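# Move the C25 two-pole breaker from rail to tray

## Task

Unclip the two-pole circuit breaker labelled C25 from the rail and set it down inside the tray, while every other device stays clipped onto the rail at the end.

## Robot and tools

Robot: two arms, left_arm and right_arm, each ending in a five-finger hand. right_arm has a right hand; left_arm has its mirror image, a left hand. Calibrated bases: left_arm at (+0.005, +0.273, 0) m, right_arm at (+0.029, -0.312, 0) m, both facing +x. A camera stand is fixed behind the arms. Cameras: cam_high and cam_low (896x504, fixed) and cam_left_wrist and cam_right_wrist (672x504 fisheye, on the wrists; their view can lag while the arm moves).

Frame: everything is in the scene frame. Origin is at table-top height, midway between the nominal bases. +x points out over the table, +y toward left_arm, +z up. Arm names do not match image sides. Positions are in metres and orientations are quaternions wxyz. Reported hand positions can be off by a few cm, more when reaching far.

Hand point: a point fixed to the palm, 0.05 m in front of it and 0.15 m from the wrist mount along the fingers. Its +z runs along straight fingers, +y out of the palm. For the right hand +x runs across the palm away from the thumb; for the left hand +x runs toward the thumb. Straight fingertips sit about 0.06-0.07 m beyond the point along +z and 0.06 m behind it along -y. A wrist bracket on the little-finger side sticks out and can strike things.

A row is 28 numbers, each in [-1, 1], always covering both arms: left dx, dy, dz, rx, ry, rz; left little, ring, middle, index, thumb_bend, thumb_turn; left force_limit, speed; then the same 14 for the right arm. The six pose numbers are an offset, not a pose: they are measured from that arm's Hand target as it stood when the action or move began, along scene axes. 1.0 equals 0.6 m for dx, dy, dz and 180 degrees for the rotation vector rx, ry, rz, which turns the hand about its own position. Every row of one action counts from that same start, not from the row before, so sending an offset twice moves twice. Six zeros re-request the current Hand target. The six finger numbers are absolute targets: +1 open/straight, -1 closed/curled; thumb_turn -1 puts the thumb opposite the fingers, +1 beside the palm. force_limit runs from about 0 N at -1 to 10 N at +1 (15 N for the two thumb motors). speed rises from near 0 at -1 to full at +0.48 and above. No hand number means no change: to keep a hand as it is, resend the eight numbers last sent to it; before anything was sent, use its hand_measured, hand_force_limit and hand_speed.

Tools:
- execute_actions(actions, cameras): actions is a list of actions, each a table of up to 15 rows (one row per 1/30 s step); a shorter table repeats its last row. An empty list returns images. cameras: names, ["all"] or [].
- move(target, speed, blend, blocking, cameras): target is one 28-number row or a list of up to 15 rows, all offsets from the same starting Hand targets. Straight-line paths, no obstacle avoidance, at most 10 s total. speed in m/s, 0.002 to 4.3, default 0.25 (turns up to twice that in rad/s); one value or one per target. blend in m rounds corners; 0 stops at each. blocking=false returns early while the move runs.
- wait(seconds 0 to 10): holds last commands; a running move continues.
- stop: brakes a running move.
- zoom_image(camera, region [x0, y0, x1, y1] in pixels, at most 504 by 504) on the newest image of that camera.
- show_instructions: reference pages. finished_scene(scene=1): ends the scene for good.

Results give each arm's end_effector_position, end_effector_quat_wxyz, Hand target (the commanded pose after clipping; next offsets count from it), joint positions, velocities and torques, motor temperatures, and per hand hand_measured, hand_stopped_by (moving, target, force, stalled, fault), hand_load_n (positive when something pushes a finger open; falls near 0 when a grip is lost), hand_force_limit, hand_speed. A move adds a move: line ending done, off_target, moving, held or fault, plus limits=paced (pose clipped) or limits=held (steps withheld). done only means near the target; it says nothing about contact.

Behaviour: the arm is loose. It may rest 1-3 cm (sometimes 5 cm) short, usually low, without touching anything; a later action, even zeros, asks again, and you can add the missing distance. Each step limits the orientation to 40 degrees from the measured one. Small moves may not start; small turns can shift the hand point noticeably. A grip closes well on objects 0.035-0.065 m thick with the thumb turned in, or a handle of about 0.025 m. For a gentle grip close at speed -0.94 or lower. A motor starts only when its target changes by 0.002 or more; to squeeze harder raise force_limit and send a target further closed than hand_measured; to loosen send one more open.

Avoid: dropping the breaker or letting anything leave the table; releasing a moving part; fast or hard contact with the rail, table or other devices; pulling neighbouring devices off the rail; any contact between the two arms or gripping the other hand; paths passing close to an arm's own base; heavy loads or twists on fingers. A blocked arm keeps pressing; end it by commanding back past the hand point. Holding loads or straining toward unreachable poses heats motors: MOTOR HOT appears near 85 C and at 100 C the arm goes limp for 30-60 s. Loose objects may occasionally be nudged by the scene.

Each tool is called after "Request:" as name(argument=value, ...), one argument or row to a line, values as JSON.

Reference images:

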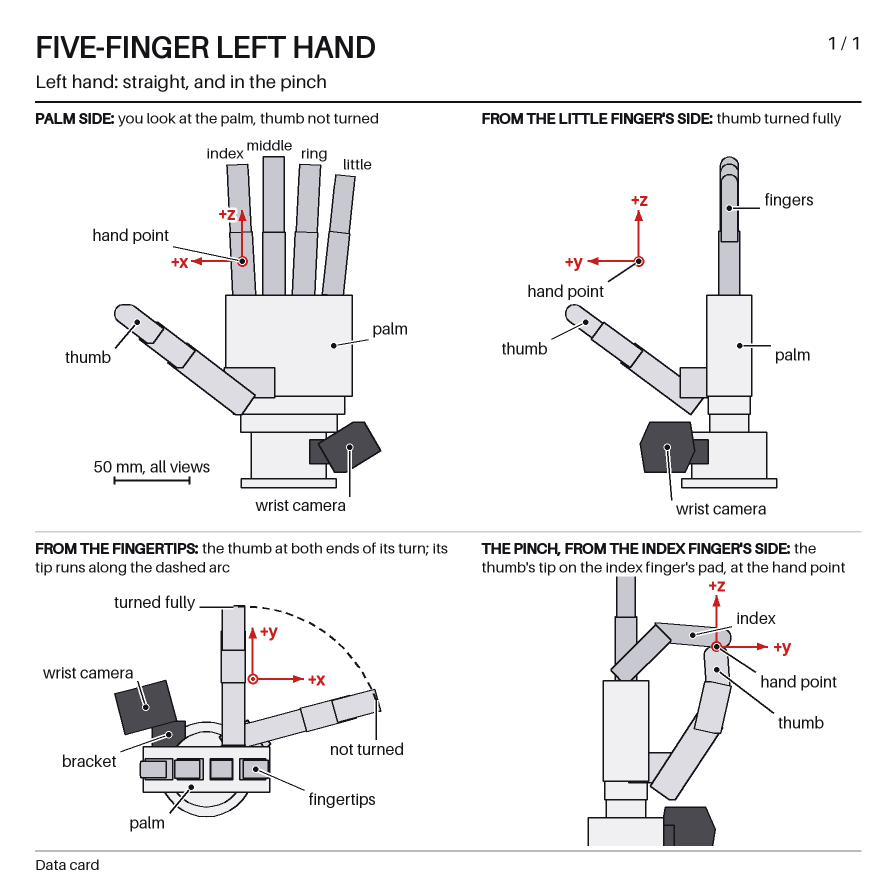

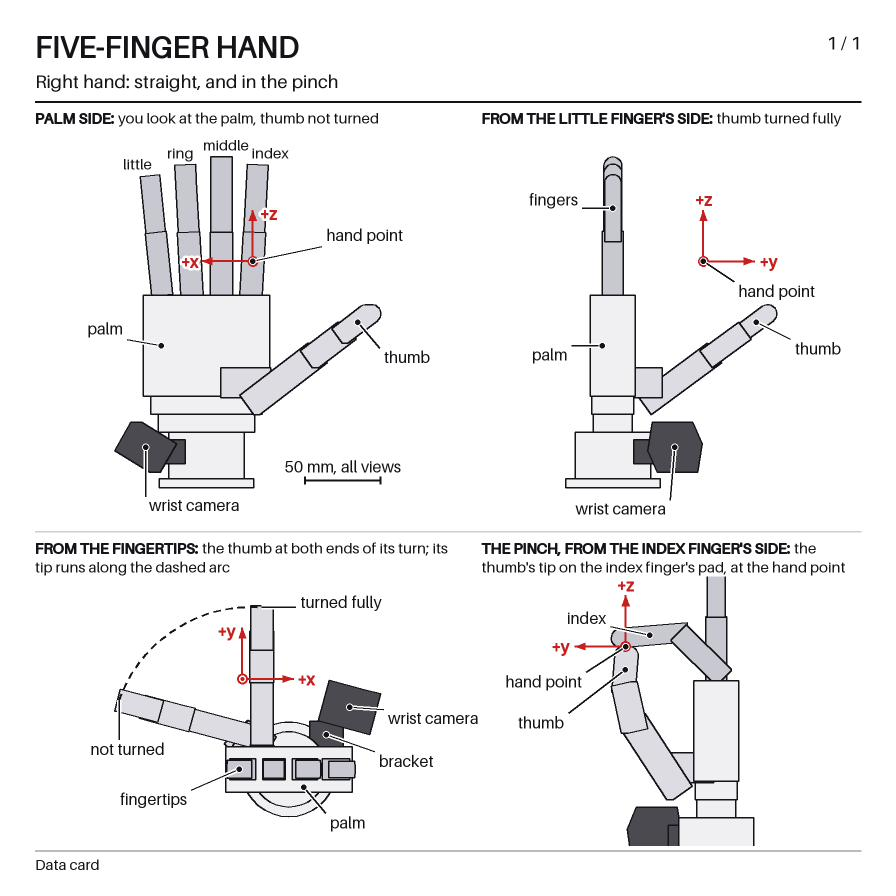

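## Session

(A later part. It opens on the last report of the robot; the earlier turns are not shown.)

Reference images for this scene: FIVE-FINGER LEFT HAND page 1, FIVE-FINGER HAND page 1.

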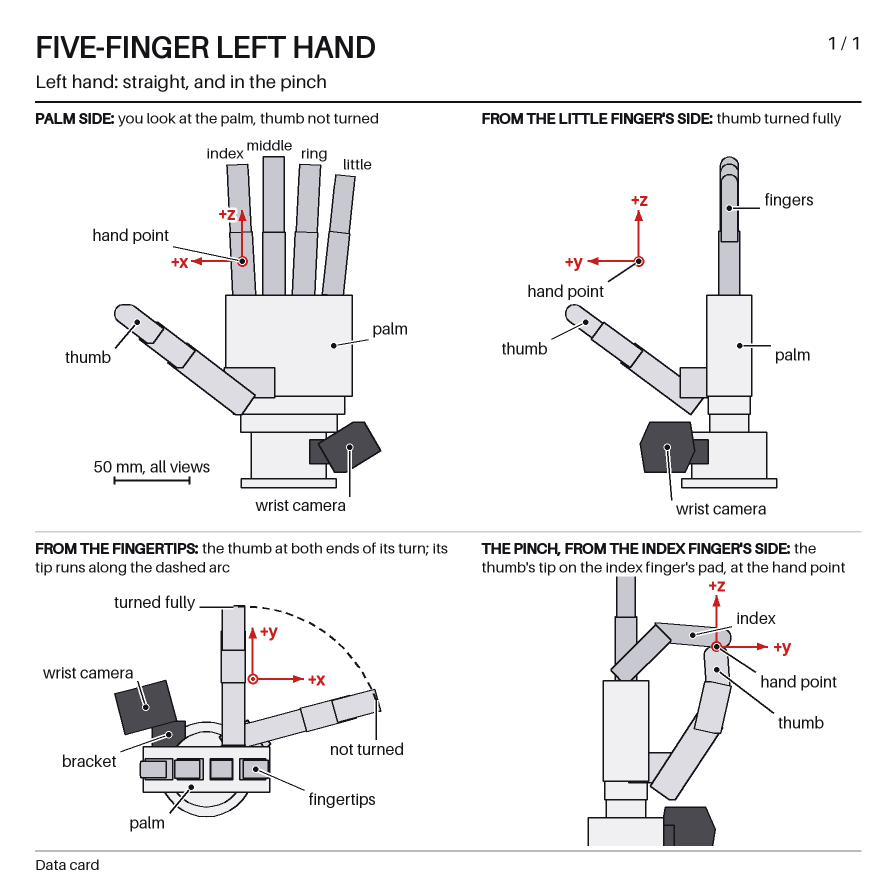

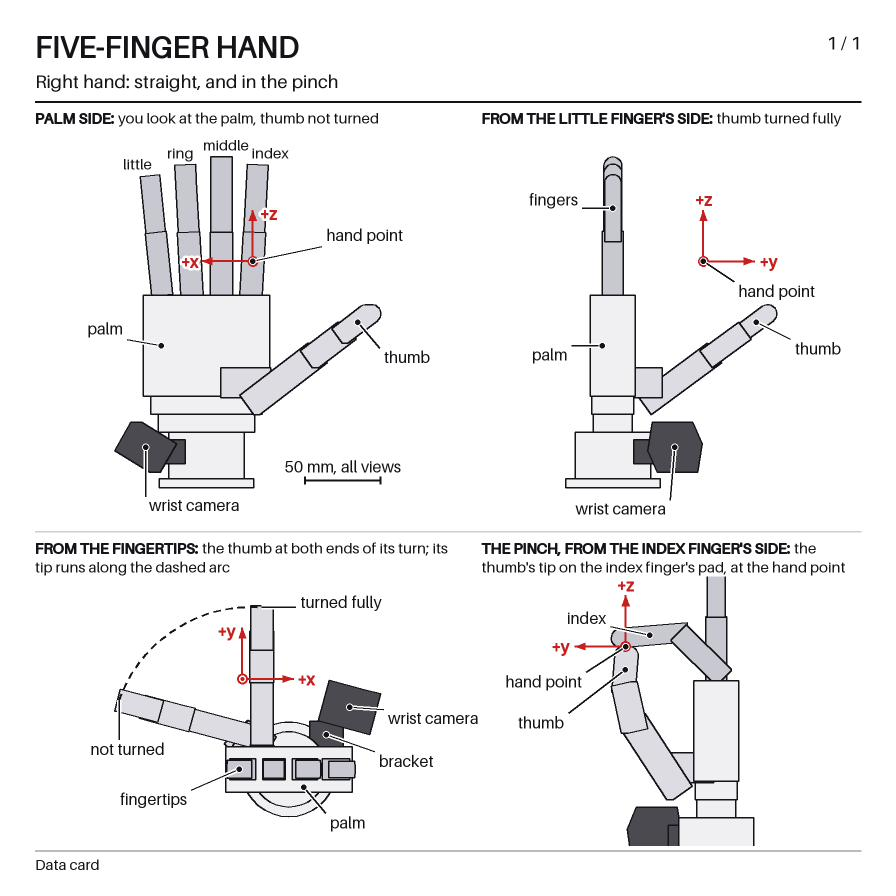

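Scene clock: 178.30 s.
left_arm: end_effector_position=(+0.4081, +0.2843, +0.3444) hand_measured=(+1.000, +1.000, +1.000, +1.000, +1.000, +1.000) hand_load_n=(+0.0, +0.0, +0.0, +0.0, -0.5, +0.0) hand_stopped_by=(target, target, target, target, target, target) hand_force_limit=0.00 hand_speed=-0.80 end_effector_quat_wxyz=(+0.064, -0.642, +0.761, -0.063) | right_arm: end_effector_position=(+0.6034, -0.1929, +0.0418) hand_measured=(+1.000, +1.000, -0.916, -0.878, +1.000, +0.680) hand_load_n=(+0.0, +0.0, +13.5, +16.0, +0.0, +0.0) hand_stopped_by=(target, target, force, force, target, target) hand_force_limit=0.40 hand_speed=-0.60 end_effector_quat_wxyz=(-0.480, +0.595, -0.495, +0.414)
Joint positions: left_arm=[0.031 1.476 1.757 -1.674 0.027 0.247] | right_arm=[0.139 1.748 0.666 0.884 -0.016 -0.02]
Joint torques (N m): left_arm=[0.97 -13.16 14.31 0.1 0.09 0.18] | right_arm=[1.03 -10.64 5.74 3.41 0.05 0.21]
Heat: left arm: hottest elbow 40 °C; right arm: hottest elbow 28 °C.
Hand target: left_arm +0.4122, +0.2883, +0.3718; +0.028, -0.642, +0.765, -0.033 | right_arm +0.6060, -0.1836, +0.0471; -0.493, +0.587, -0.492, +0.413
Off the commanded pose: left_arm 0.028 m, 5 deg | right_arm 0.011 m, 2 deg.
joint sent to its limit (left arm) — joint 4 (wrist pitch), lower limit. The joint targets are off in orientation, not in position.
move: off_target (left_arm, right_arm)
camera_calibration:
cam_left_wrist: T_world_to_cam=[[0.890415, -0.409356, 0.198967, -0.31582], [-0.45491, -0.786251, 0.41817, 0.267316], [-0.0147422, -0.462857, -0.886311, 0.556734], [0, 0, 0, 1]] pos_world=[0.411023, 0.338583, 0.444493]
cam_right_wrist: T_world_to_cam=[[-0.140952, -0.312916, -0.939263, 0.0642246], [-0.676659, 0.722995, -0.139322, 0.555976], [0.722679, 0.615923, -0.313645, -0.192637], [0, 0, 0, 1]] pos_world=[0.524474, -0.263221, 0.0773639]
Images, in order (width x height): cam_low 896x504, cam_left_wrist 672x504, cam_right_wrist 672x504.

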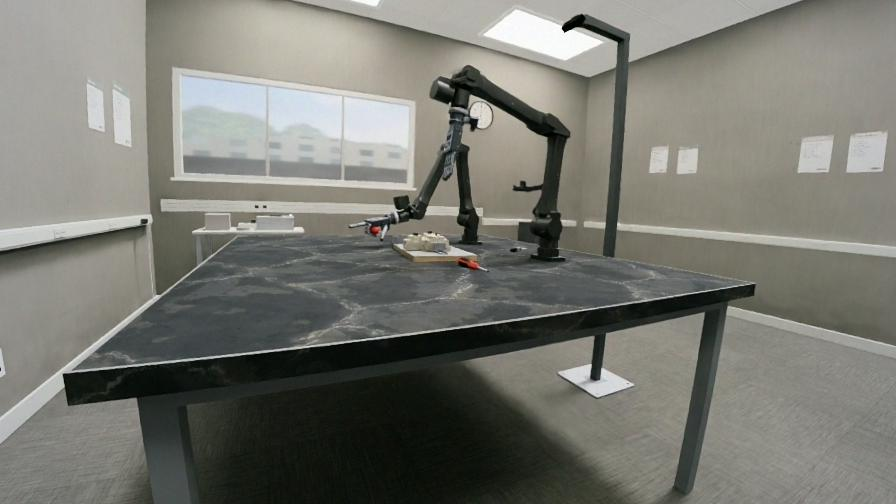

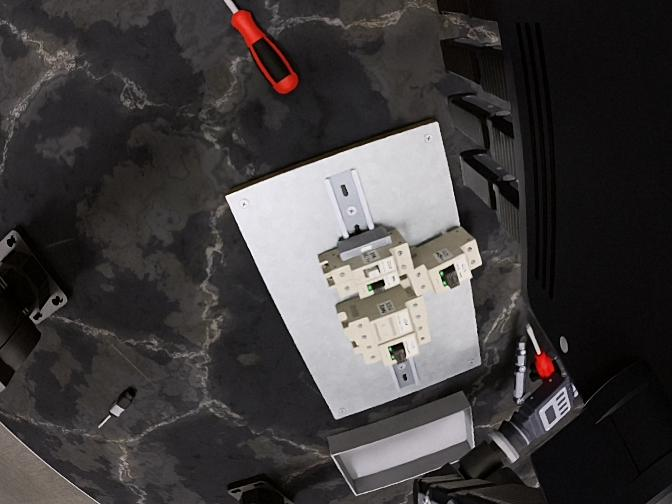

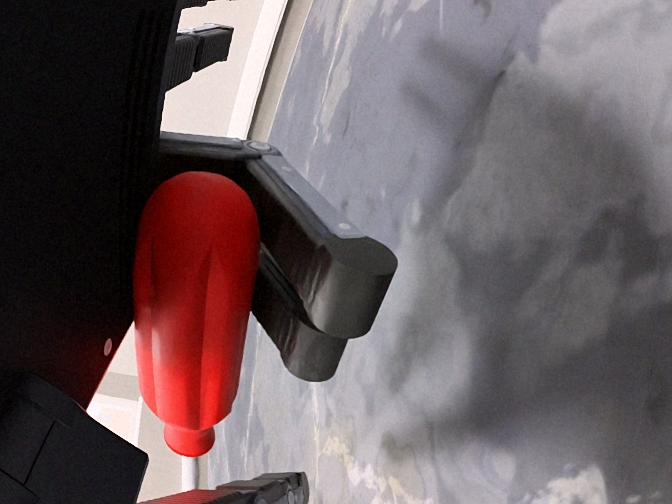

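Request:
move(
  target=[
    [0,0,0,0,0,0,1,1,1,1,1,1,0,-0.8,0,0,-0.02,0,0,0,1,1,-1,-1,1,1,0.4,-0.5],
    [0,0,0,0,0,0,1,1,1,1,1,1,0,-0.8,0,0,-0.052,0,0,0,1,1,-1,-1,1,1,0.4,-0.5],
  ],
  speed=0.06,
  cameras=["cam_right_wrist"],
)

Scene clock: 180.60 s.
left_arm: end_effector_position=(+0.4081, +0.2843, +0.3444) hand_measured=(+1.000, +1.000, +1.000, +1.000, +1.000, +1.000) hand_load_n=(+0.0, +0.0, +0.0, +0.0, +0.0, +0.0) hand_stopped_by=(target, target, target, target, target, target) hand_force_limit=0.00 hand_speed=-0.80 end_effector_quat_wxyz=(+0.064, -0.642, +0.761, -0.063) | right_arm: end_effector_position=(+0.6046, -0.1927, +0.0124) hand_measured=(+1.000, +1.000, -0.916, -0.878, +1.000, +1.000) hand_load_n=(+0.0, +0.0, +14.0, +16.0, +0.0, +0.0) hand_stopped_by=(target, target, force, force, target, target) hand_force_limit=0.40 hand_speed=-0.50 end_effector_quat_wxyz=(-0.481, +0.594, -0.494, +0.415)
Joint positions: left_arm=[0.031 1.476 1.757 -1.674 0.027 0.247] | right_arm=[0.139 1.844 0.666 0.984 -0.016 -0.02]
Joint torques (N m): left_arm=[1.14 -12.92 14.31 0.17 0.08 0.17] | right_arm=[1.03 -10.93 4.93 3.4 0.06 0.22]
Heat: left arm: hottest elbow 40 °C; right arm: hottest elbow 28 °C.
Hand target: left_arm +0.4122, +0.2883, +0.3718; +0.028, -0.642, +0.765, -0.033 | right_arm +0.6060, -0.1836, +0.0159; -0.493, +0.587, -0.492, +0.413
Off the commanded pose: left_arm 0.028 m, 5 deg | right_arm 0.010 m, 2 deg.
joint sent to its limit (left arm) — joint 4 (wrist pitch), lower limit. The joint targets are off in orientation, not in position.
move: off_target (left_arm)
camera_calibration:
cam_right_wrist: T_world_to_cam=[[-0.13775, -0.3124, -0.93991, 0.0350087], [-0.676176, 0.723077, -0.141233, 0.552372], [0.723748, 0.61609, -0.310841, -0.20346], [0, 0, 0, 1]] pos_world=[0.525576, -0.263121, 0.0476743]
Images, in order (width x height): cam_right_wrist 672x504.

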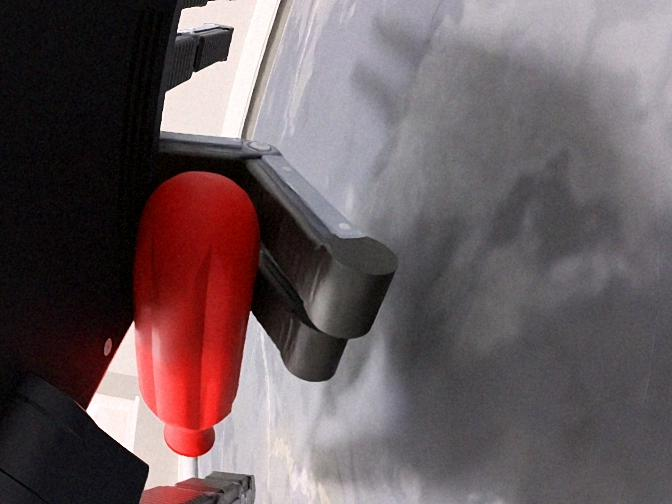

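Request:
move(
  target=[
    [0,0,0,0,0,0,1,1,1,1,1,1,0,-0.8,0,0,-0.02,0,0,0,1,1,-1,-1,1,1,0.4,-0.5],
    [0,0,0,0,0,0,1,1,1,1,1,1,0,-0.8,0,0,-0.02,0,0,0,1,1,-0.6,-0.6,1,1,0.4,-0.85],
  ],
  speed=0.06,
  cameras=["cam_right_wrist","cam_left_wrist"],
)

Scene clock: 182.73 s.
left_arm: end_effector_position=(+0.4081, +0.2843, +0.3444) hand_measured=(+1.000, +1.000, +1.000, +1.000, +1.000, +1.000) hand_load_n=(+0.0, +0.0, +0.0, +0.0, +0.0, +0.0) hand_stopped_by=(target, target, target, target, target, target) hand_force_limit=0.00 hand_speed=-0.80 end_effector_quat_wxyz=(+0.064, -0.642, +0.761, -0.063) | right_arm: end_effector_position=(+0.6062, -0.1921, +0.0060) hand_measured=(+1.000, +1.000, -0.602, -0.600, +1.000, +1.000) hand_load_n=(+0.0, +0.0, -3.5, +0.0, +0.0, -0.5) hand_stopped_by=(target, target, target, target, target, target) hand_force_limit=0.40 hand_speed=-0.85 end_effector_quat_wxyz=(-0.488, +0.587, -0.492, +0.418)
Joint positions: left_arm=[0.031 1.476 1.757 -1.674 0.027 0.247] | right_arm=[0.139 1.881 0.666 1.04 -0.014 -0.014]
Joint torques (N m): left_arm=[0.97 -12.98 14.26 0.13 0.09 0.18] | right_arm=[0.79 -11.11 4.89 2.55 0.03 0.15]
Heat: left arm: hottest elbow 40 °C; right arm: hottest elbow 28 °C.
Hand target: left_arm +0.4122, +0.2883, +0.3718; +0.028, -0.642, +0.765, -0.033 | right_arm +0.6060, -0.1837, +0.0038; -0.493, +0.587, -0.492, +0.413
Off the commanded pose: left_arm 0.028 m, 5 deg | right_arm 0.009 m, 1 deg.
joint sent to its limit (left arm) — joint 4 (wrist pitch), lower limit. The joint targets are off in orientation, not in position.
move: off_target (left_arm)
camera_calibration:
cam_left_wrist: T_world_to_cam=[[0.890415, -0.409356, 0.198967, -0.31582], [-0.45491, -0.786251, 0.41817, 0.267316], [-0.0147422, -0.462857, -0.886311, 0.556734], [0, 0, 0, 1]] pos_world=[0.411023, 0.338583, 0.444493]
cam_right_wrist: T_world_to_cam=[[-0.121189, -0.303747, -0.945014, 0.0211104], [-0.672132, 0.725681, -0.147054, 0.550156], [0.730446, 0.617353, -0.292103, -0.210911], [0, 0, 0, 1]] pos_world=[0.526395, -0.262619, 0.0392444]
Images, in order (width x height): cam_left_wrist 672x504, cam_right_wrist 672x504.

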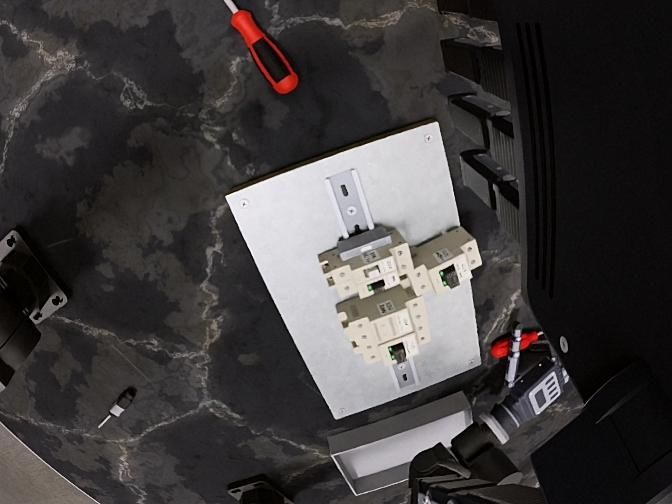

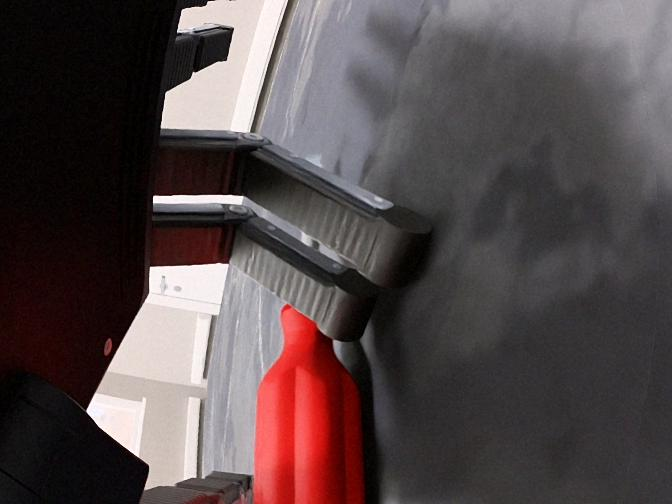

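Request:
move(
  target=[
    [0,0,0,0,0,0,1,1,1,1,1,1,0,-0.8,0,0,0.02,0,0,0,1,1,-0.6,-0.6,1,1,0.4,-0.6],
    [0,0,0,0,0,0,1,1,1,1,1,1,0,-0.8,0,0,0.02,0,0,0,1,1,0.2,0.2,1,1,0.4,-0.6],
    [0,0,0,0,0,0,1,1,1,1,1,1,0,-0.8,0,0,0.12,0,0,0,1,1,0.8,0.8,1,1,0.4,-0.3],
  ],
  speed=0.08,
  cameras=["cam_right_wrist","cam_left_wrist"],
)

Scene clock: 186.83 s.
left_arm: end_effector_position=(+0.4081, +0.2843, +0.3444) hand_measured=(+1.000, +1.000, +1.000, +1.000, +1.000, +1.000) hand_load_n=(+0.0, +0.0, +0.0, +0.0, +0.0, +0.0) hand_stopped_by=(target, target, target, target, target, target) hand_force_limit=0.00 hand_speed=-0.80 end_effector_quat_wxyz=(+0.064, -0.642, +0.761, -0.063) | right_arm: end_effector_position=(+0.6012, -0.1928, +0.0604) hand_measured=(+1.000, +1.000, +0.800, +0.800, +1.000, +1.000) hand_load_n=(+0.0, -0.5, +0.0, -0.5, +0.0, -0.5) hand_stopped_by=(target, target, target, target, target, target) hand_force_limit=0.40 hand_speed=-0.30 end_effector_quat_wxyz=(-0.481, +0.593, -0.497, +0.412)
Joint positions: left_arm=[0.031 1.476 1.757 -1.674 0.027 0.247] | right_arm=[0.139 1.687 0.666 0.822 -0.014 -0.013]
Joint torques (N m): left_arm=[0.91 -13.1 14.27 0.08 0.07 0.16] | right_arm=[0.85 -12.22 6.9 1.92 0.02 0.13]
Heat: left arm: hottest elbow 40 °C; right arm: hottest elbow 28 °C.
Hand target: left_arm +0.4122, +0.2883, +0.3718; +0.028, -0.642, +0.765, -0.033 | right_arm +0.6060, -0.1837, +0.0760; -0.493, +0.587, -0.492, +0.413
Off the commanded pose: left_arm 0.028 m, 5 deg | right_arm 0.019 m, 2 deg.
joint sent to its limit (left arm) — joint 4 (wrist pitch), lower limit. The joint targets are off in orientation, not in position.
move: off_target (left_arm, right_arm); target 2's new numbers were sent with right_arm's hand 0.013 m and 1 deg from that target; target 3's new numbers were sent with right_arm's hand 0.018 m and 2 deg from that target
camera_calibration:
cam_left_wrist: T_world_to_cam=[[0.890415, -0.409356, 0.198967, -0.31582], [-0.45491, -0.786251, 0.41817, 0.267316], [-0.0147422, -0.462857, -0.886311, 0.556734], [0, 0, 0, 1]] pos_world=[0.411023, 0.338583, 0.444493]
cam_right_wrist: T_world_to_cam=[[-0.144132, -0.306104, -0.941024, 0.0848287], [-0.675372, 0.725469, -0.132543, 0.556384], [0.723256, 0.616437, -0.311297, -0.185666], [0, 0, 0, 1]] pos_world=[0.522277, -0.263222, 0.0957732]
Images, in order (width x height): cam_left_wrist 672x504, cam_right_wrist 672x504.

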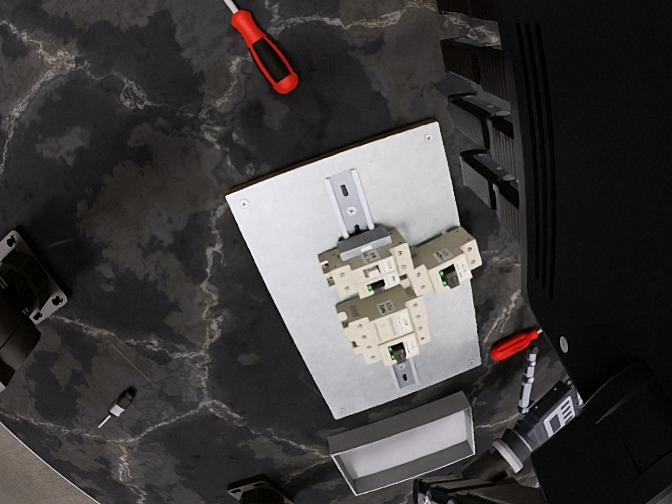

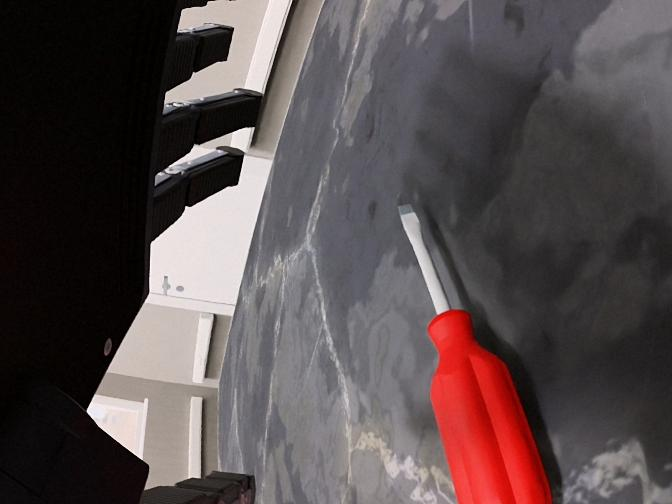

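Request:
zoom_image(
  camera="cam_left_wrist",
  region=[300, 200, 500, 420],
)

Scaled by 2.291 from the camera's 672x504 image, which has a finer 960x720 frame.

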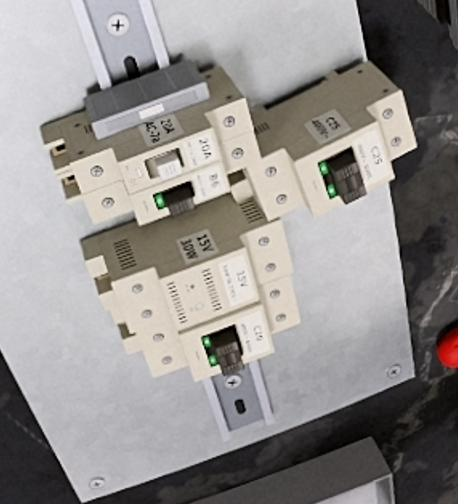

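Request:
move(
  target=[
    [0,0,0,0,0,0,1,1,1,1,1,1,0,-0.8,-0.043,0.106,0.24,-0.02,0.019,0.12,1,1,0.35,0.35,0.7,-1,0.0,-0.3],
    [0,0,0,0,0,0,1,1,1,1,1,1,0,-0.8,-0.223,0.4095,0.2067,-0.064,0.0618,0.3976,1,1,0.35,0.35,0.7,-1,0.0,-0.3],
  ],
  speed=0.25,
  blend=[0.04,0],
  cameras=["cam_left_wrist","cam_right_wrist"],
)

Scene clock: 192.87 s.
left_arm: end_effector_position=(+0.4081, +0.2843, +0.3444) hand_measured=(+1.000, +1.000, +1.000, +1.000, +1.000, +1.000) hand_load_n=(+0.0, +0.0, +0.0, +0.0, +0.0, +0.0) hand_stopped_by=(target, target, target, target, target, target) hand_force_limit=0.00 hand_speed=-0.80 end_effector_quat_wxyz=(+0.064, -0.642, +0.761, -0.063) | right_arm: end_effector_position=(+0.4598, +0.0499, +0.1835) hand_measured=(+1.000, +1.000, +0.350, +0.350, +0.700, -1.000) hand_load_n=(+0.0, +0.0, +0.0, +0.0, +0.0, +0.0) hand_stopped_by=(target, target, target, target, target, target) hand_force_limit=0.00 hand_speed=-0.30 end_effector_quat_wxyz=(-0.529, +0.845, -0.079, +0.026)
Joint positions: left_arm=[0.031 1.476 1.757 -1.674 0.027 0.247] | right_arm=[0.433 1.543 1.167 -0.348 -0.847 -0.541]
Joint torques (N m): left_arm=[0.85 -13.1 14.23 0.13 0.09 0.18] | right_arm=[0.79 -10.87 12.66 1.39 -0.76 -0.17]
Heat: left arm: hottest elbow 40 °C; right arm: hottest elbow 28 °C.
Hand target: left_arm +0.4122, +0.2883, +0.3718; +0.028, -0.642, +0.765, -0.033 | right_arm +0.4723, +0.0620, +0.1999; -0.536, +0.841, -0.059, +0.037
Off the commanded pose: left_arm 0.028 m, 5 deg | right_arm 0.024 m, 3 deg.
joint sent to its limit (left arm) — joint 4 (wrist pitch), lower limit. The joint targets are off in orientation, not in position.
move: off_target (left_arm, right_arm)
camera_calibration:
cam_left_wrist: T_world_to_cam=[[0.890415, -0.409356, 0.198967, -0.31582], [-0.45491, -0.786251, 0.41817, 0.267316], [-0.0147422, -0.462857, -0.886311, 0.556734], [0, 0, 0, 1]] pos_world=[0.411023, 0.338583, 0.444493]
cam_right_wrist: T_world_to_cam=[[0.163113, -0.457242, -0.874256, 0.108615], [-0.9062, -0.419824, 0.0504979, 0.430848], [-0.390123, 0.784014, -0.482832, 0.340341], [0, 0, 0, 1]] pos_world=[0.505493, -0.0362887, 0.237528]
Images, in order (width x height): cam_left_wrist 672x504, cam_right_wrist 672x504.

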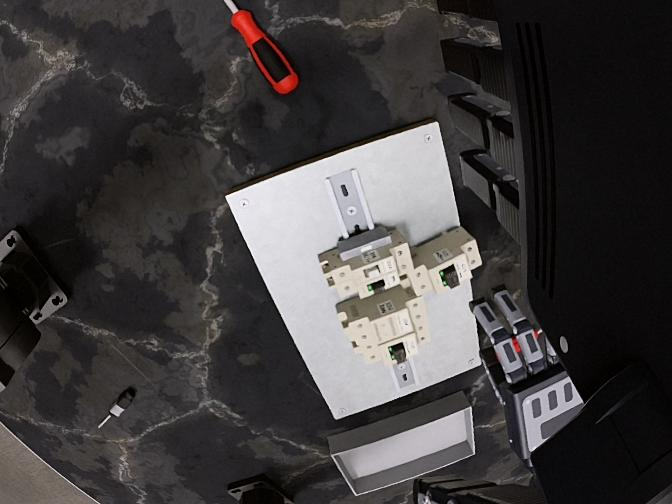

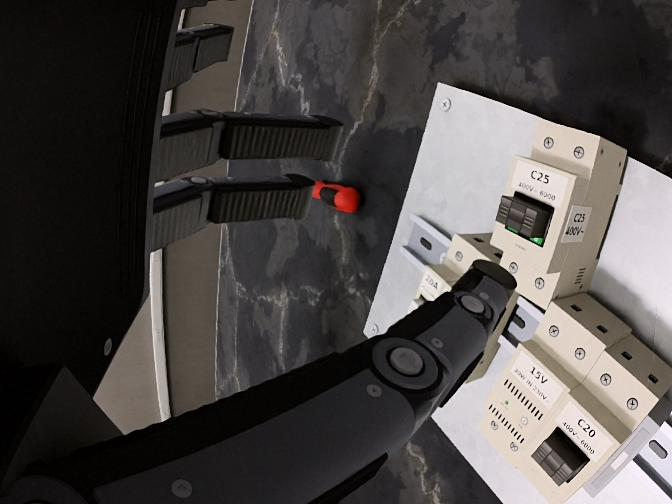

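Request:
execute_actions(
  actions=[],
  cameras=["cam_left_wrist","cam_right_wrist","cam_high"],
)

Scene clock: 193.37 s.
left_arm: end_effector_position=(+0.4081, +0.2843, +0.3444) hand_measured=(+1.000, +1.000, +1.000, +1.000, +1.000, +1.000) hand_load_n=(+0.0, +0.0, +0.0, +0.0, +0.0, +0.0) hand_stopped_by=(target, target, target, target, target, target) hand_force_limit=0.00 hand_speed=-0.80 end_effector_quat_wxyz=(+0.064, -0.642, +0.761, -0.063) | right_arm: end_effector_position=(+0.4599, +0.0499, +0.1834) hand_measured=(+1.000, +1.000, +0.350, +0.350, +0.700, -1.000) hand_load_n=(+0.0, +0.0, +0.0, +0.0, +0.0, +0.0) hand_stopped_by=(target, target, target, target, target, target) hand_force_limit=0.00 hand_speed=-0.30 end_effector_quat_wxyz=(-0.529, +0.845, -0.078, +0.026)
Joint positions: left_arm=[0.031 1.476 1.757 -1.674 0.027 0.247] | right_arm=[0.433 1.543 1.167 -0.348 -0.847 -0.542]
Joint velocities: within noise
Joint torques (N m): left_arm=[0.97 -13.04 14.27 0.12 0.08 0.18] | right_arm=[0.62 -10.75 12.6 1.44 -0.75 -0.17]
Motor temperatures (°C): left_arm=[24 28 40 21 23 20] | right_arm=[27 27 28 22 23 24]
Heat: left arm: hottest elbow 40 °C; right arm: hottest elbow 28 °C.
Hand target: left_arm +0.4122, +0.2883, +0.3718; +0.028, -0.642, +0.765, -0.033 | right_arm +0.4723, +0.0620, +0.1999; -0.536, +0.841, -0.059, +0.037
Off the commanded pose: left_arm 0.028 m, 5 deg | right_arm 0.024 m, 3 deg.
camera_calibration:
cam_left_wrist: T_world_to_cam=[[0.890415, -0.409356, 0.198967, -0.31582], [-0.45491, -0.786251, 0.41817, 0.267316], [-0.0147422, -0.462857, -0.886311, 0.556734], [0, 0, 0, 1]] pos_world=[0.411023, 0.338583, 0.444493]
cam_right_wrist: T_world_to_cam=[[0.163871, -0.457252, -0.874109, 0.108195], [-0.906099, -0.420114, 0.0498958, 0.430929], [-0.39004, 0.783853, -0.48316, 0.340372], [0, 0, 0, 1]] pos_world=[0.505493, -0.0362893, 0.237527]
Images, in order (width x height): cam_high 896x504, cam_left_wrist 672x504, cam_right_wrist 672x504.

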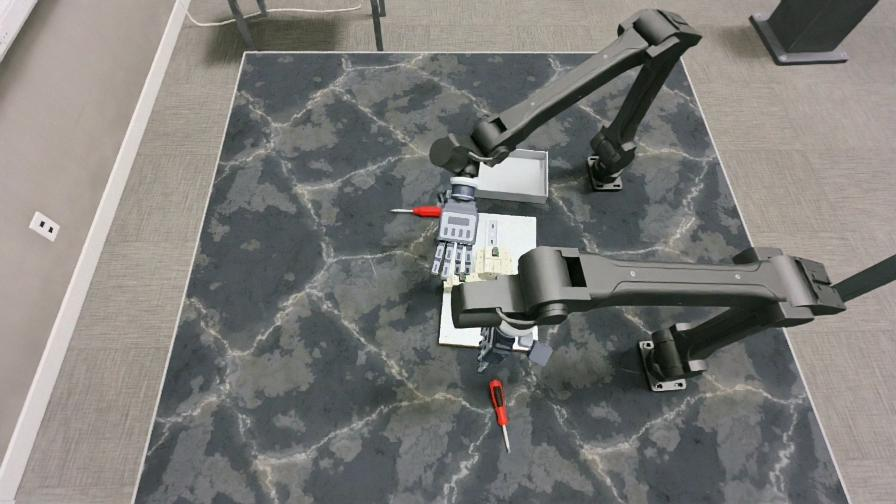

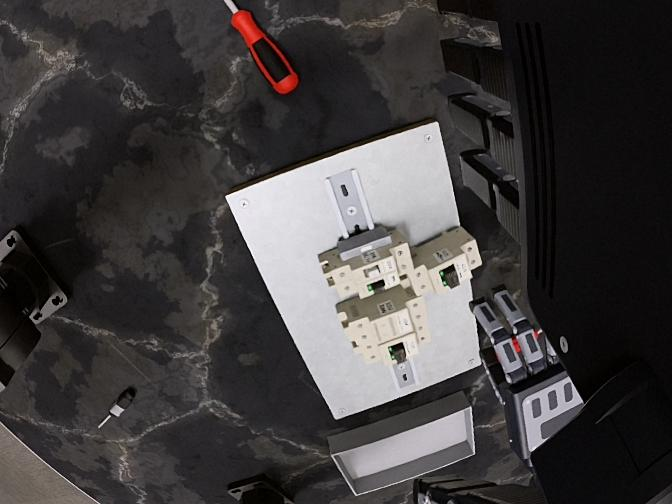

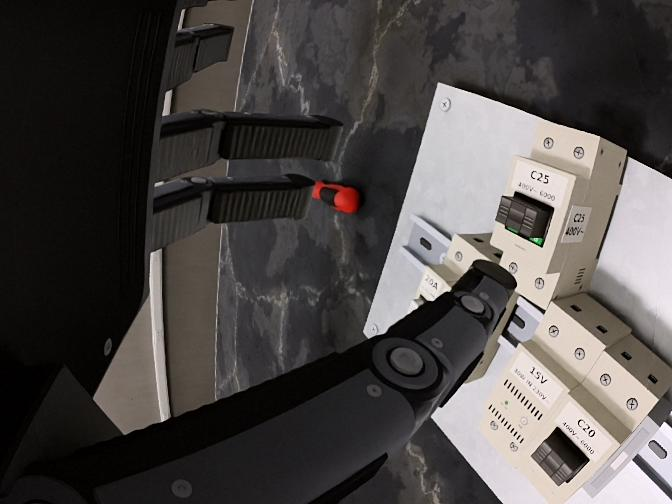

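Request:
zoom_image(
  camera="cam_left_wrist",
  region=[380, 200, 520, 320],
)

Request:
zoom_image(
  camera="cam_right_wrist",
  region=[440, 100, 660, 320],
)

Scaled by 3.600 from the camera's 672x504 image, which has a finer 960x720 frame.

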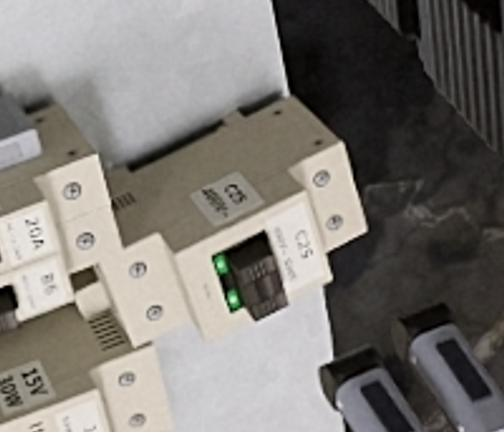

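Scaled by 2.291 from the camera's 672x504 image, which has a finer 960x720 frame.

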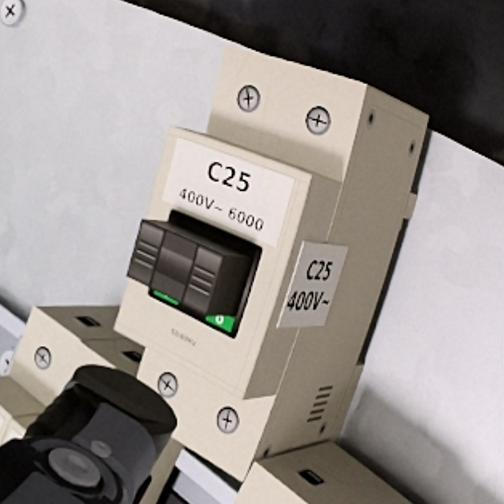

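Request:
move(
  target=[0,0,0,0,0,0,1,1,1,1,1,1,0,-0.8,-0.004,0.025,-0.125,0,0,0,1,1,0.35,0.35,0.7,-1,0.0,-0.3],
  speed=0.1,
  cameras=["cam_left_wrist","cam_right_wrist"],
)

Scene clock: 196.43 s.
left_arm: end_effector_position=(+0.4081, +0.2843, +0.3444) hand_measured=(+1.000, +1.000, +1.000, +1.000, +1.000, +1.000) hand_load_n=(+0.0, +0.0, +0.0, +0.0, +0.0, +0.0) hand_stopped_by=(target, target, target, target, target, target) hand_force_limit=0.00 hand_speed=-0.80 end_effector_quat_wxyz=(+0.064, -0.642, +0.761, -0.063) | right_arm: end_effector_position=(+0.4700, +0.0685, +0.1252) hand_measured=(+1.000, +1.000, +0.350, +0.350, +0.700, -1.000) hand_load_n=(+0.0, +0.0, +0.0, +0.0, +0.0, +0.0) hand_stopped_by=(target, target, target, target, target, target) hand_force_limit=0.00 hand_speed=-0.30 end_effector_quat_wxyz=(-0.533, +0.843, -0.063, +0.037)
Joint positions: left_arm=[0.031 1.476 1.757 -1.674 0.027 0.247] | right_arm=[0.458 1.646 1.116 -0.159 -0.832 -0.542]
Joint torques (N m): left_arm=[0.97 -13.1 14.24 0.09 0.09 0.17] | right_arm=[1.08 -12.04 8.51 2.63 -0.39 0.1]
Heat: left arm: hottest elbow 40 °C; right arm: hottest elbow 28 °C.
Hand target: left_arm +0.4122, +0.2883, +0.3718; +0.028, -0.642, +0.765, -0.033 | right_arm +0.4697, +0.0770, +0.1247; -0.536, +0.841, -0.059, +0.037
Off the commanded pose: left_arm 0.028 m, 5 deg | right_arm 0.008 m, 1 deg.
joint sent to its limit (left arm) — joint 4 (wrist pitch), lower limit. The joint targets are off in orientation, not in position.
move: off_target (left_arm)
camera_calibration:
cam_left_wrist: T_world_to_cam=[[0.890415, -0.409356, 0.198967, -0.31582], [-0.45491, -0.786251, 0.41817, 0.267316], [-0.0147422, -0.462857, -0.886311, 0.556734], [0, 0, 0, 1]] pos_world=[0.411023, 0.338583, 0.444493]
cam_right_wrist: T_world_to_cam=[[0.201006, -0.44874, -0.870763, 0.0456867], [-0.901016, -0.433511, 0.0154163, 0.453611], [-0.384404, 0.781473, -0.49146, 0.300136], [0, 0, 0, 1]] pos_world=[0.514901, -0.0174013, 0.180294]
Images, in order (width x height): cam_left_wrist 672x504, cam_right_wrist 672x504.

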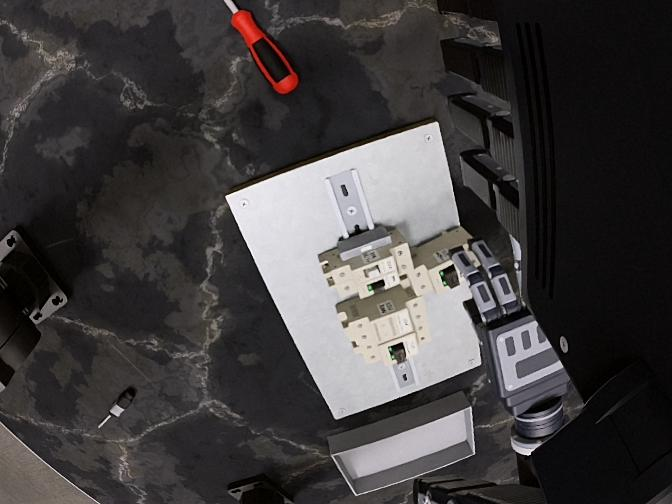

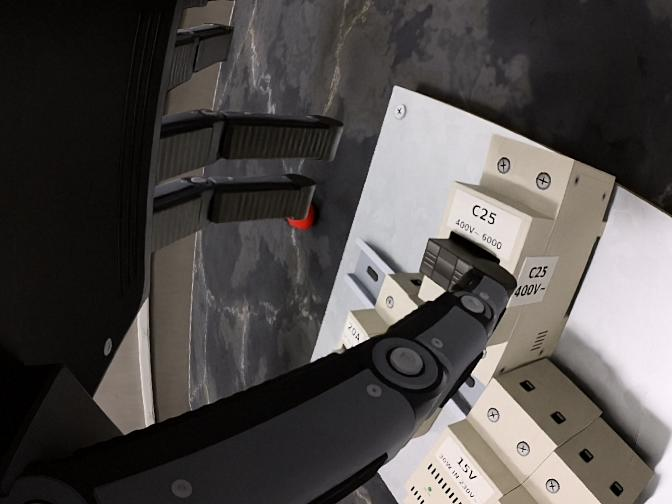

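Request:
move(
  target=[0,0,0,0,0,0,1,1,1,1,1,1,0,-0.8,-0.0065,-0.003,-0.048,0,0,0,1,1,0.35,0.35,0.7,-1,0.0,-0.3],
  speed=0.06,
  cameras=["cam_left_wrist","cam_right_wrist"],
)

Request:
zoom_image(
  camera="cam_left_wrist",
  region=[400, 200, 540, 340],
)

Scene clock: 198.27 s.
left_arm: end_effector_position=(+0.4081, +0.2843, +0.3444) hand_measured=(+1.000, +1.000, +1.000, +1.000, +1.000, +1.000) hand_load_n=(+0.0, +0.0, +0.0, +0.0, +0.0, +0.0) hand_stopped_by=(target, target, target, target, target, target) hand_force_limit=0.00 hand_speed=-0.80 end_effector_quat_wxyz=(+0.064, -0.642, +0.761, -0.063) | right_arm: end_effector_position=(+0.4669, +0.0669, +0.0982) hand_measured=(+1.000, +1.000, +0.350, +0.350, +0.700, -1.000) hand_load_n=(+0.0, +0.0, +0.0, +0.0, +0.0, +0.0) hand_stopped_by=(target, target, target, target, target, target) hand_force_limit=0.00 hand_speed=-0.30 end_effector_quat_wxyz=(-0.534, +0.842, -0.062, +0.038)
Joint positions: left_arm=[0.031 1.476 1.757 -1.674 0.027 0.247] | right_arm=[0.458 1.676 1.071 -0.08 -0.832 -0.542]
Joint torques (N m): left_arm=[1.03 -12.92 14.32 0.13 0.08 0.18] | right_arm=[1.14 -11.99 8.03 2.61 -0.4 0.1]
Heat: left arm: hottest elbow 40 °C; right arm: hottest elbow 28 °C.
Hand target: left_arm +0.4122, +0.2883, +0.3718; +0.028, -0.642, +0.765, -0.033 | right_arm +0.4657, +0.0752, +0.0960; -0.536, +0.841, -0.059, +0.037
Off the commanded pose: left_arm 0.028 m, 5 deg | right_arm 0.009 m, 0 deg.
joint sent to its limit (left arm) — joint 4 (wrist pitch), lower limit. The joint targets are off in orientation, not in position.
move: off_target (left_arm)
camera_calibration:
cam_left_wrist: T_world_to_cam=[[0.890415, -0.409356, 0.198967, -0.31582], [-0.45491, -0.786251, 0.41817, 0.267316], [-0.0147422, -0.462857, -0.886311, 0.556734], [0, 0, 0, 1]] pos_world=[0.411023, 0.338583, 0.444493]
cam_right_wrist: T_world_to_cam=[[0.203888, -0.447502, -0.87073, 0.0205997], [-0.90121, -0.433227, 0.0116271, 0.451099], [-0.382427, 0.78234, -0.491623, 0.285995], [0, 0, 0, 1]] pos_world=[0.511708, -0.0190985, 0.153294]
Images, in order (width x height): cam_left_wrist 672x504, cam_right_wrist 672x504.

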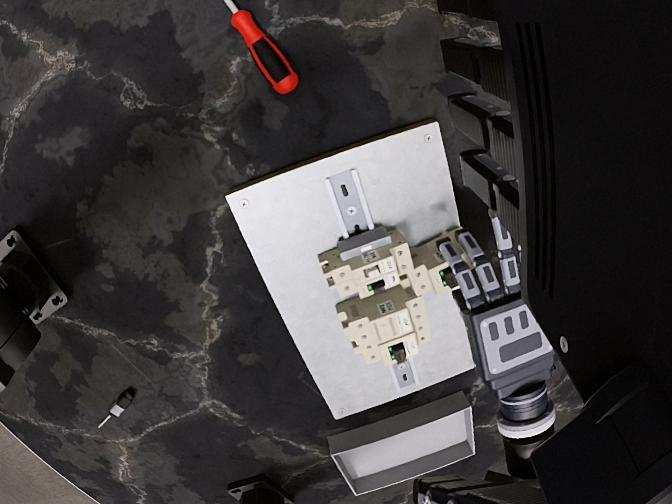

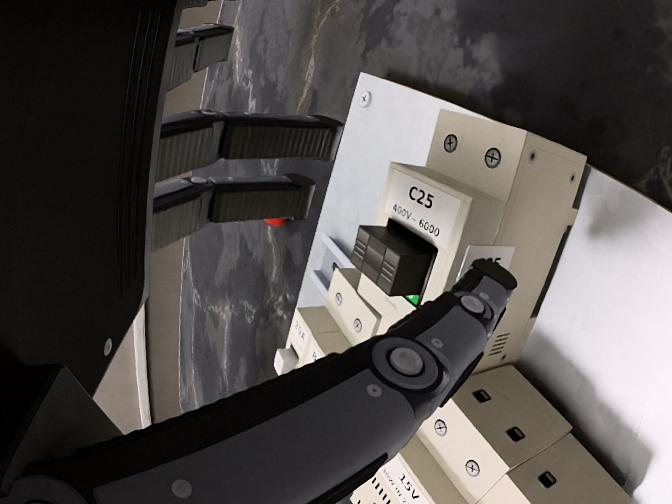

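Scaled by 3.600 from the camera's 672x504 image, which has a finer 960x720 frame.

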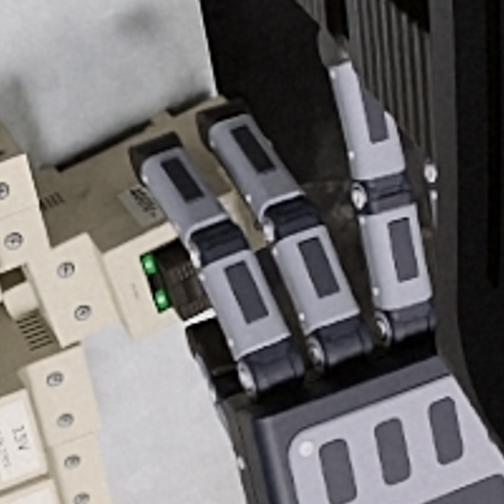

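Request:
move(
  target=[0,0,0,0,0,0,1,1,1,1,1,1,0,-0.8,-0.002,-0.003,-0.0567,0,0,0,1,1,0.35,0.35,0.7,-1,0.0,-0.3],
  speed=0.05,
  cameras=["cam_left_wrist","cam_right_wrist"],
)

Request:
zoom_image(
  camera="cam_left_wrist",
  region=[400, 200, 540, 340],
)

Scene clock: 199.83 s.
left_arm: end_effector_position=(+0.4081, +0.2843, +0.3444) hand_measured=(+1.000, +1.000, +1.000, +1.000, +1.000, +1.000) hand_load_n=(+0.0, +0.0, +0.0, +0.0, +0.0, +0.0) hand_stopped_by=(target, target, target, target, target, target) hand_force_limit=0.00 hand_speed=-0.80 end_effector_quat_wxyz=(+0.064, -0.642, +0.761, -0.063) | right_arm: end_effector_position=(+0.4661, +0.0665, +0.0660) hand_measured=(+1.000, +1.000, +0.350, +0.350, +0.700, -1.000) hand_load_n=(+0.0, +0.0, +0.0, +0.0, +0.0, +0.5) hand_stopped_by=(target, target, target, target, target, target) hand_force_limit=0.00 hand_speed=-0.30 end_effector_quat_wxyz=(-0.535, +0.842, -0.062, +0.039)
Joint positions: left_arm=[0.031 1.476 1.757 -1.674 0.027 0.247] | right_arm=[0.458 1.727 1.034 0.01 -0.832 -0.542]
Joint torques (N m): left_arm=[1.08 -13.16 14.2 0.17 0.08 0.18] | right_arm=[0.91 -12.1 7.53 2.66 -0.46 0.09]
Heat: left arm: hottest elbow 40 °C; right arm: hottest elbow 28 °C.
Hand target: left_arm +0.4122, +0.2883, +0.3718; +0.028, -0.642, +0.765, -0.033 | right_arm +0.4646, +0.0735, +0.0621; -0.536, +0.841, -0.059, +0.037
Off the commanded pose: left_arm 0.028 m, 5 deg | right_arm 0.008 m, 0 deg.
joint sent to its limit (left arm) — joint 4 (wrist pitch), lower limit. The joint targets are off in orientation, not in position.
move: off_target (left_arm)
camera_calibration:
cam_left_wrist: T_world_to_cam=[[0.890415, -0.409356, 0.198967, -0.31582], [-0.45491, -0.786251, 0.41817, 0.267316], [-0.0147422, -0.462857, -0.886311, 0.556734], [0, 0, 0, 1]] pos_world=[0.411023, 0.338583, 0.444493]
cam_right_wrist: T_world_to_cam=[[0.205997, -0.446462, -0.870768, -0.00850951], [-0.901208, -0.433294, 0.0089616, 0.45068], [-0.3813, 0.782897, -0.491612, 0.269607], [0, 0, 0, 1]] pos_world=[0.510711, -0.0195968, 0.121094]
Images, in order (width x height): cam_left_wrist 672x504, cam_right_wrist 672x504.

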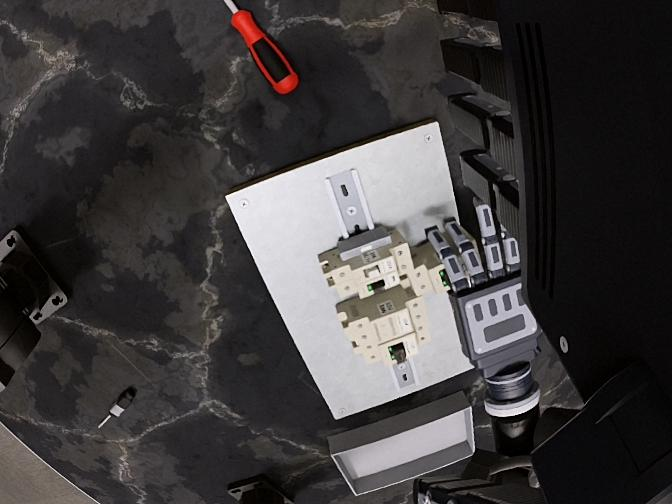

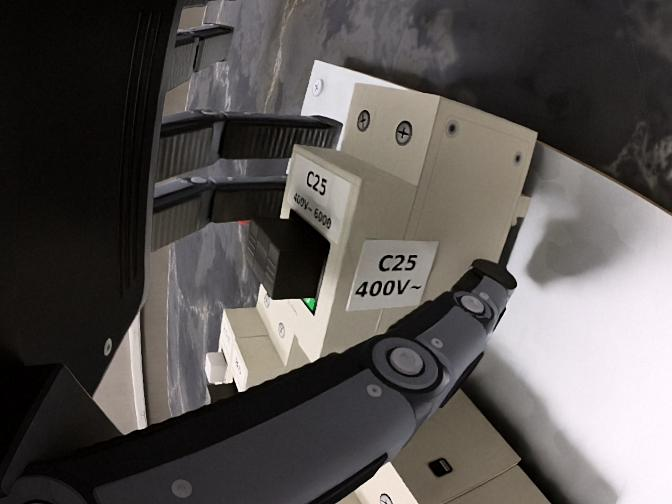

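Scaled by 3.600 from the camera's 672x504 image, which has a finer 960x720 frame.

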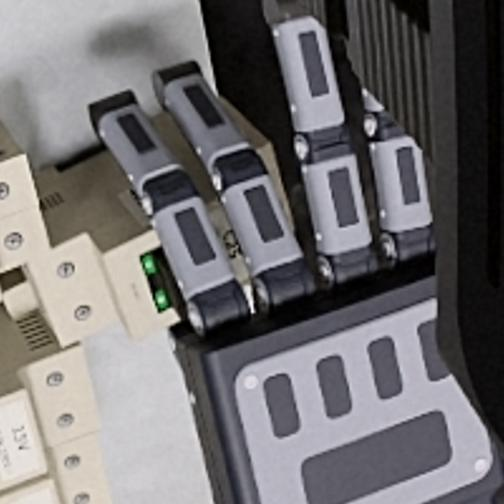

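Request:
execute_actions(
  actions=[
    [[0,0,0,0,0,0,1,1,1,1,1,1,0,-0.8,0,0,0,0,0,0,1,1,-0.2,-0.2,0.0,-1,-0.2,-0.9]],
  ],
  cameras=["cam_right_wrist"],
)

Scene clock: 202.20 s.
left_arm: end_effector_position=(+0.4081, +0.2843, +0.3444) hand_measured=(+1.000, +1.000, +1.000, +1.000, +1.000, +1.000) hand_load_n=(+0.0, +0.0, +0.0, +0.0, +0.0, +0.0) hand_stopped_by=(target, target, target, target, target, target) hand_force_limit=0.00 hand_speed=-0.80 end_effector_quat_wxyz=(+0.064, -0.642, +0.761, -0.063) | right_arm: end_effector_position=(+0.4660, +0.0664, +0.0656) hand_measured=(+1.000, +1.000, +0.064, -0.002, +0.552, -1.000) hand_load_n=(-0.5, +0.0, +3.0, +7.0, +7.5, +1.5) hand_stopped_by=(target, target, force, force, force, target) hand_force_limit=-0.20 hand_speed=-0.90 end_effector_quat_wxyz=(-0.534, +0.842, -0.062, +0.039)
Joint positions: left_arm=[0.031 1.476 1.757 -1.674 0.027 0.247] | right_arm=[0.458 1.728 1.034 0.01 -0.832 -0.542]
Joint torques (N m): left_arm=[1.14 -12.98 14.27 0.2 0.07 0.19] | right_arm=[0.97 -12.1 7.49 2.65 -0.47 0.08]
Heat: left arm: hottest elbow 40 °C; right arm: hottest elbow 28 °C.
Hand target: left_arm +0.4122, +0.2883, +0.3718; +0.028, -0.642, +0.765, -0.033 | right_arm +0.4646, +0.0734, +0.0619; -0.536, +0.841, -0.059, +0.037
Off the commanded pose: left_arm 0.028 m, 5 deg | right_arm 0.008 m, 0 deg.
joint sent to its limit (left arm) — joint 4 (wrist pitch), lower limit. The joint targets are off in orientation, not in position.
camera_calibration:
cam_right_wrist: T_world_to_cam=[[0.20531, -0.446998, -0.870655, -0.00855601], [-0.901367, -0.432948, 0.00972548, 0.450546], [-0.381296, 0.782783, -0.491797, 0.269469], [0, 0, 0, 1]] pos_world=[0.510611, -0.019697, 0.120693]
Images, in order (width x height): cam_right_wrist 672x504.

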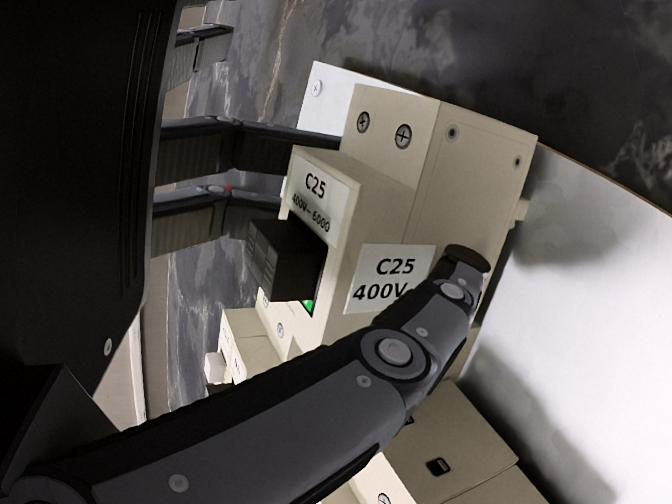

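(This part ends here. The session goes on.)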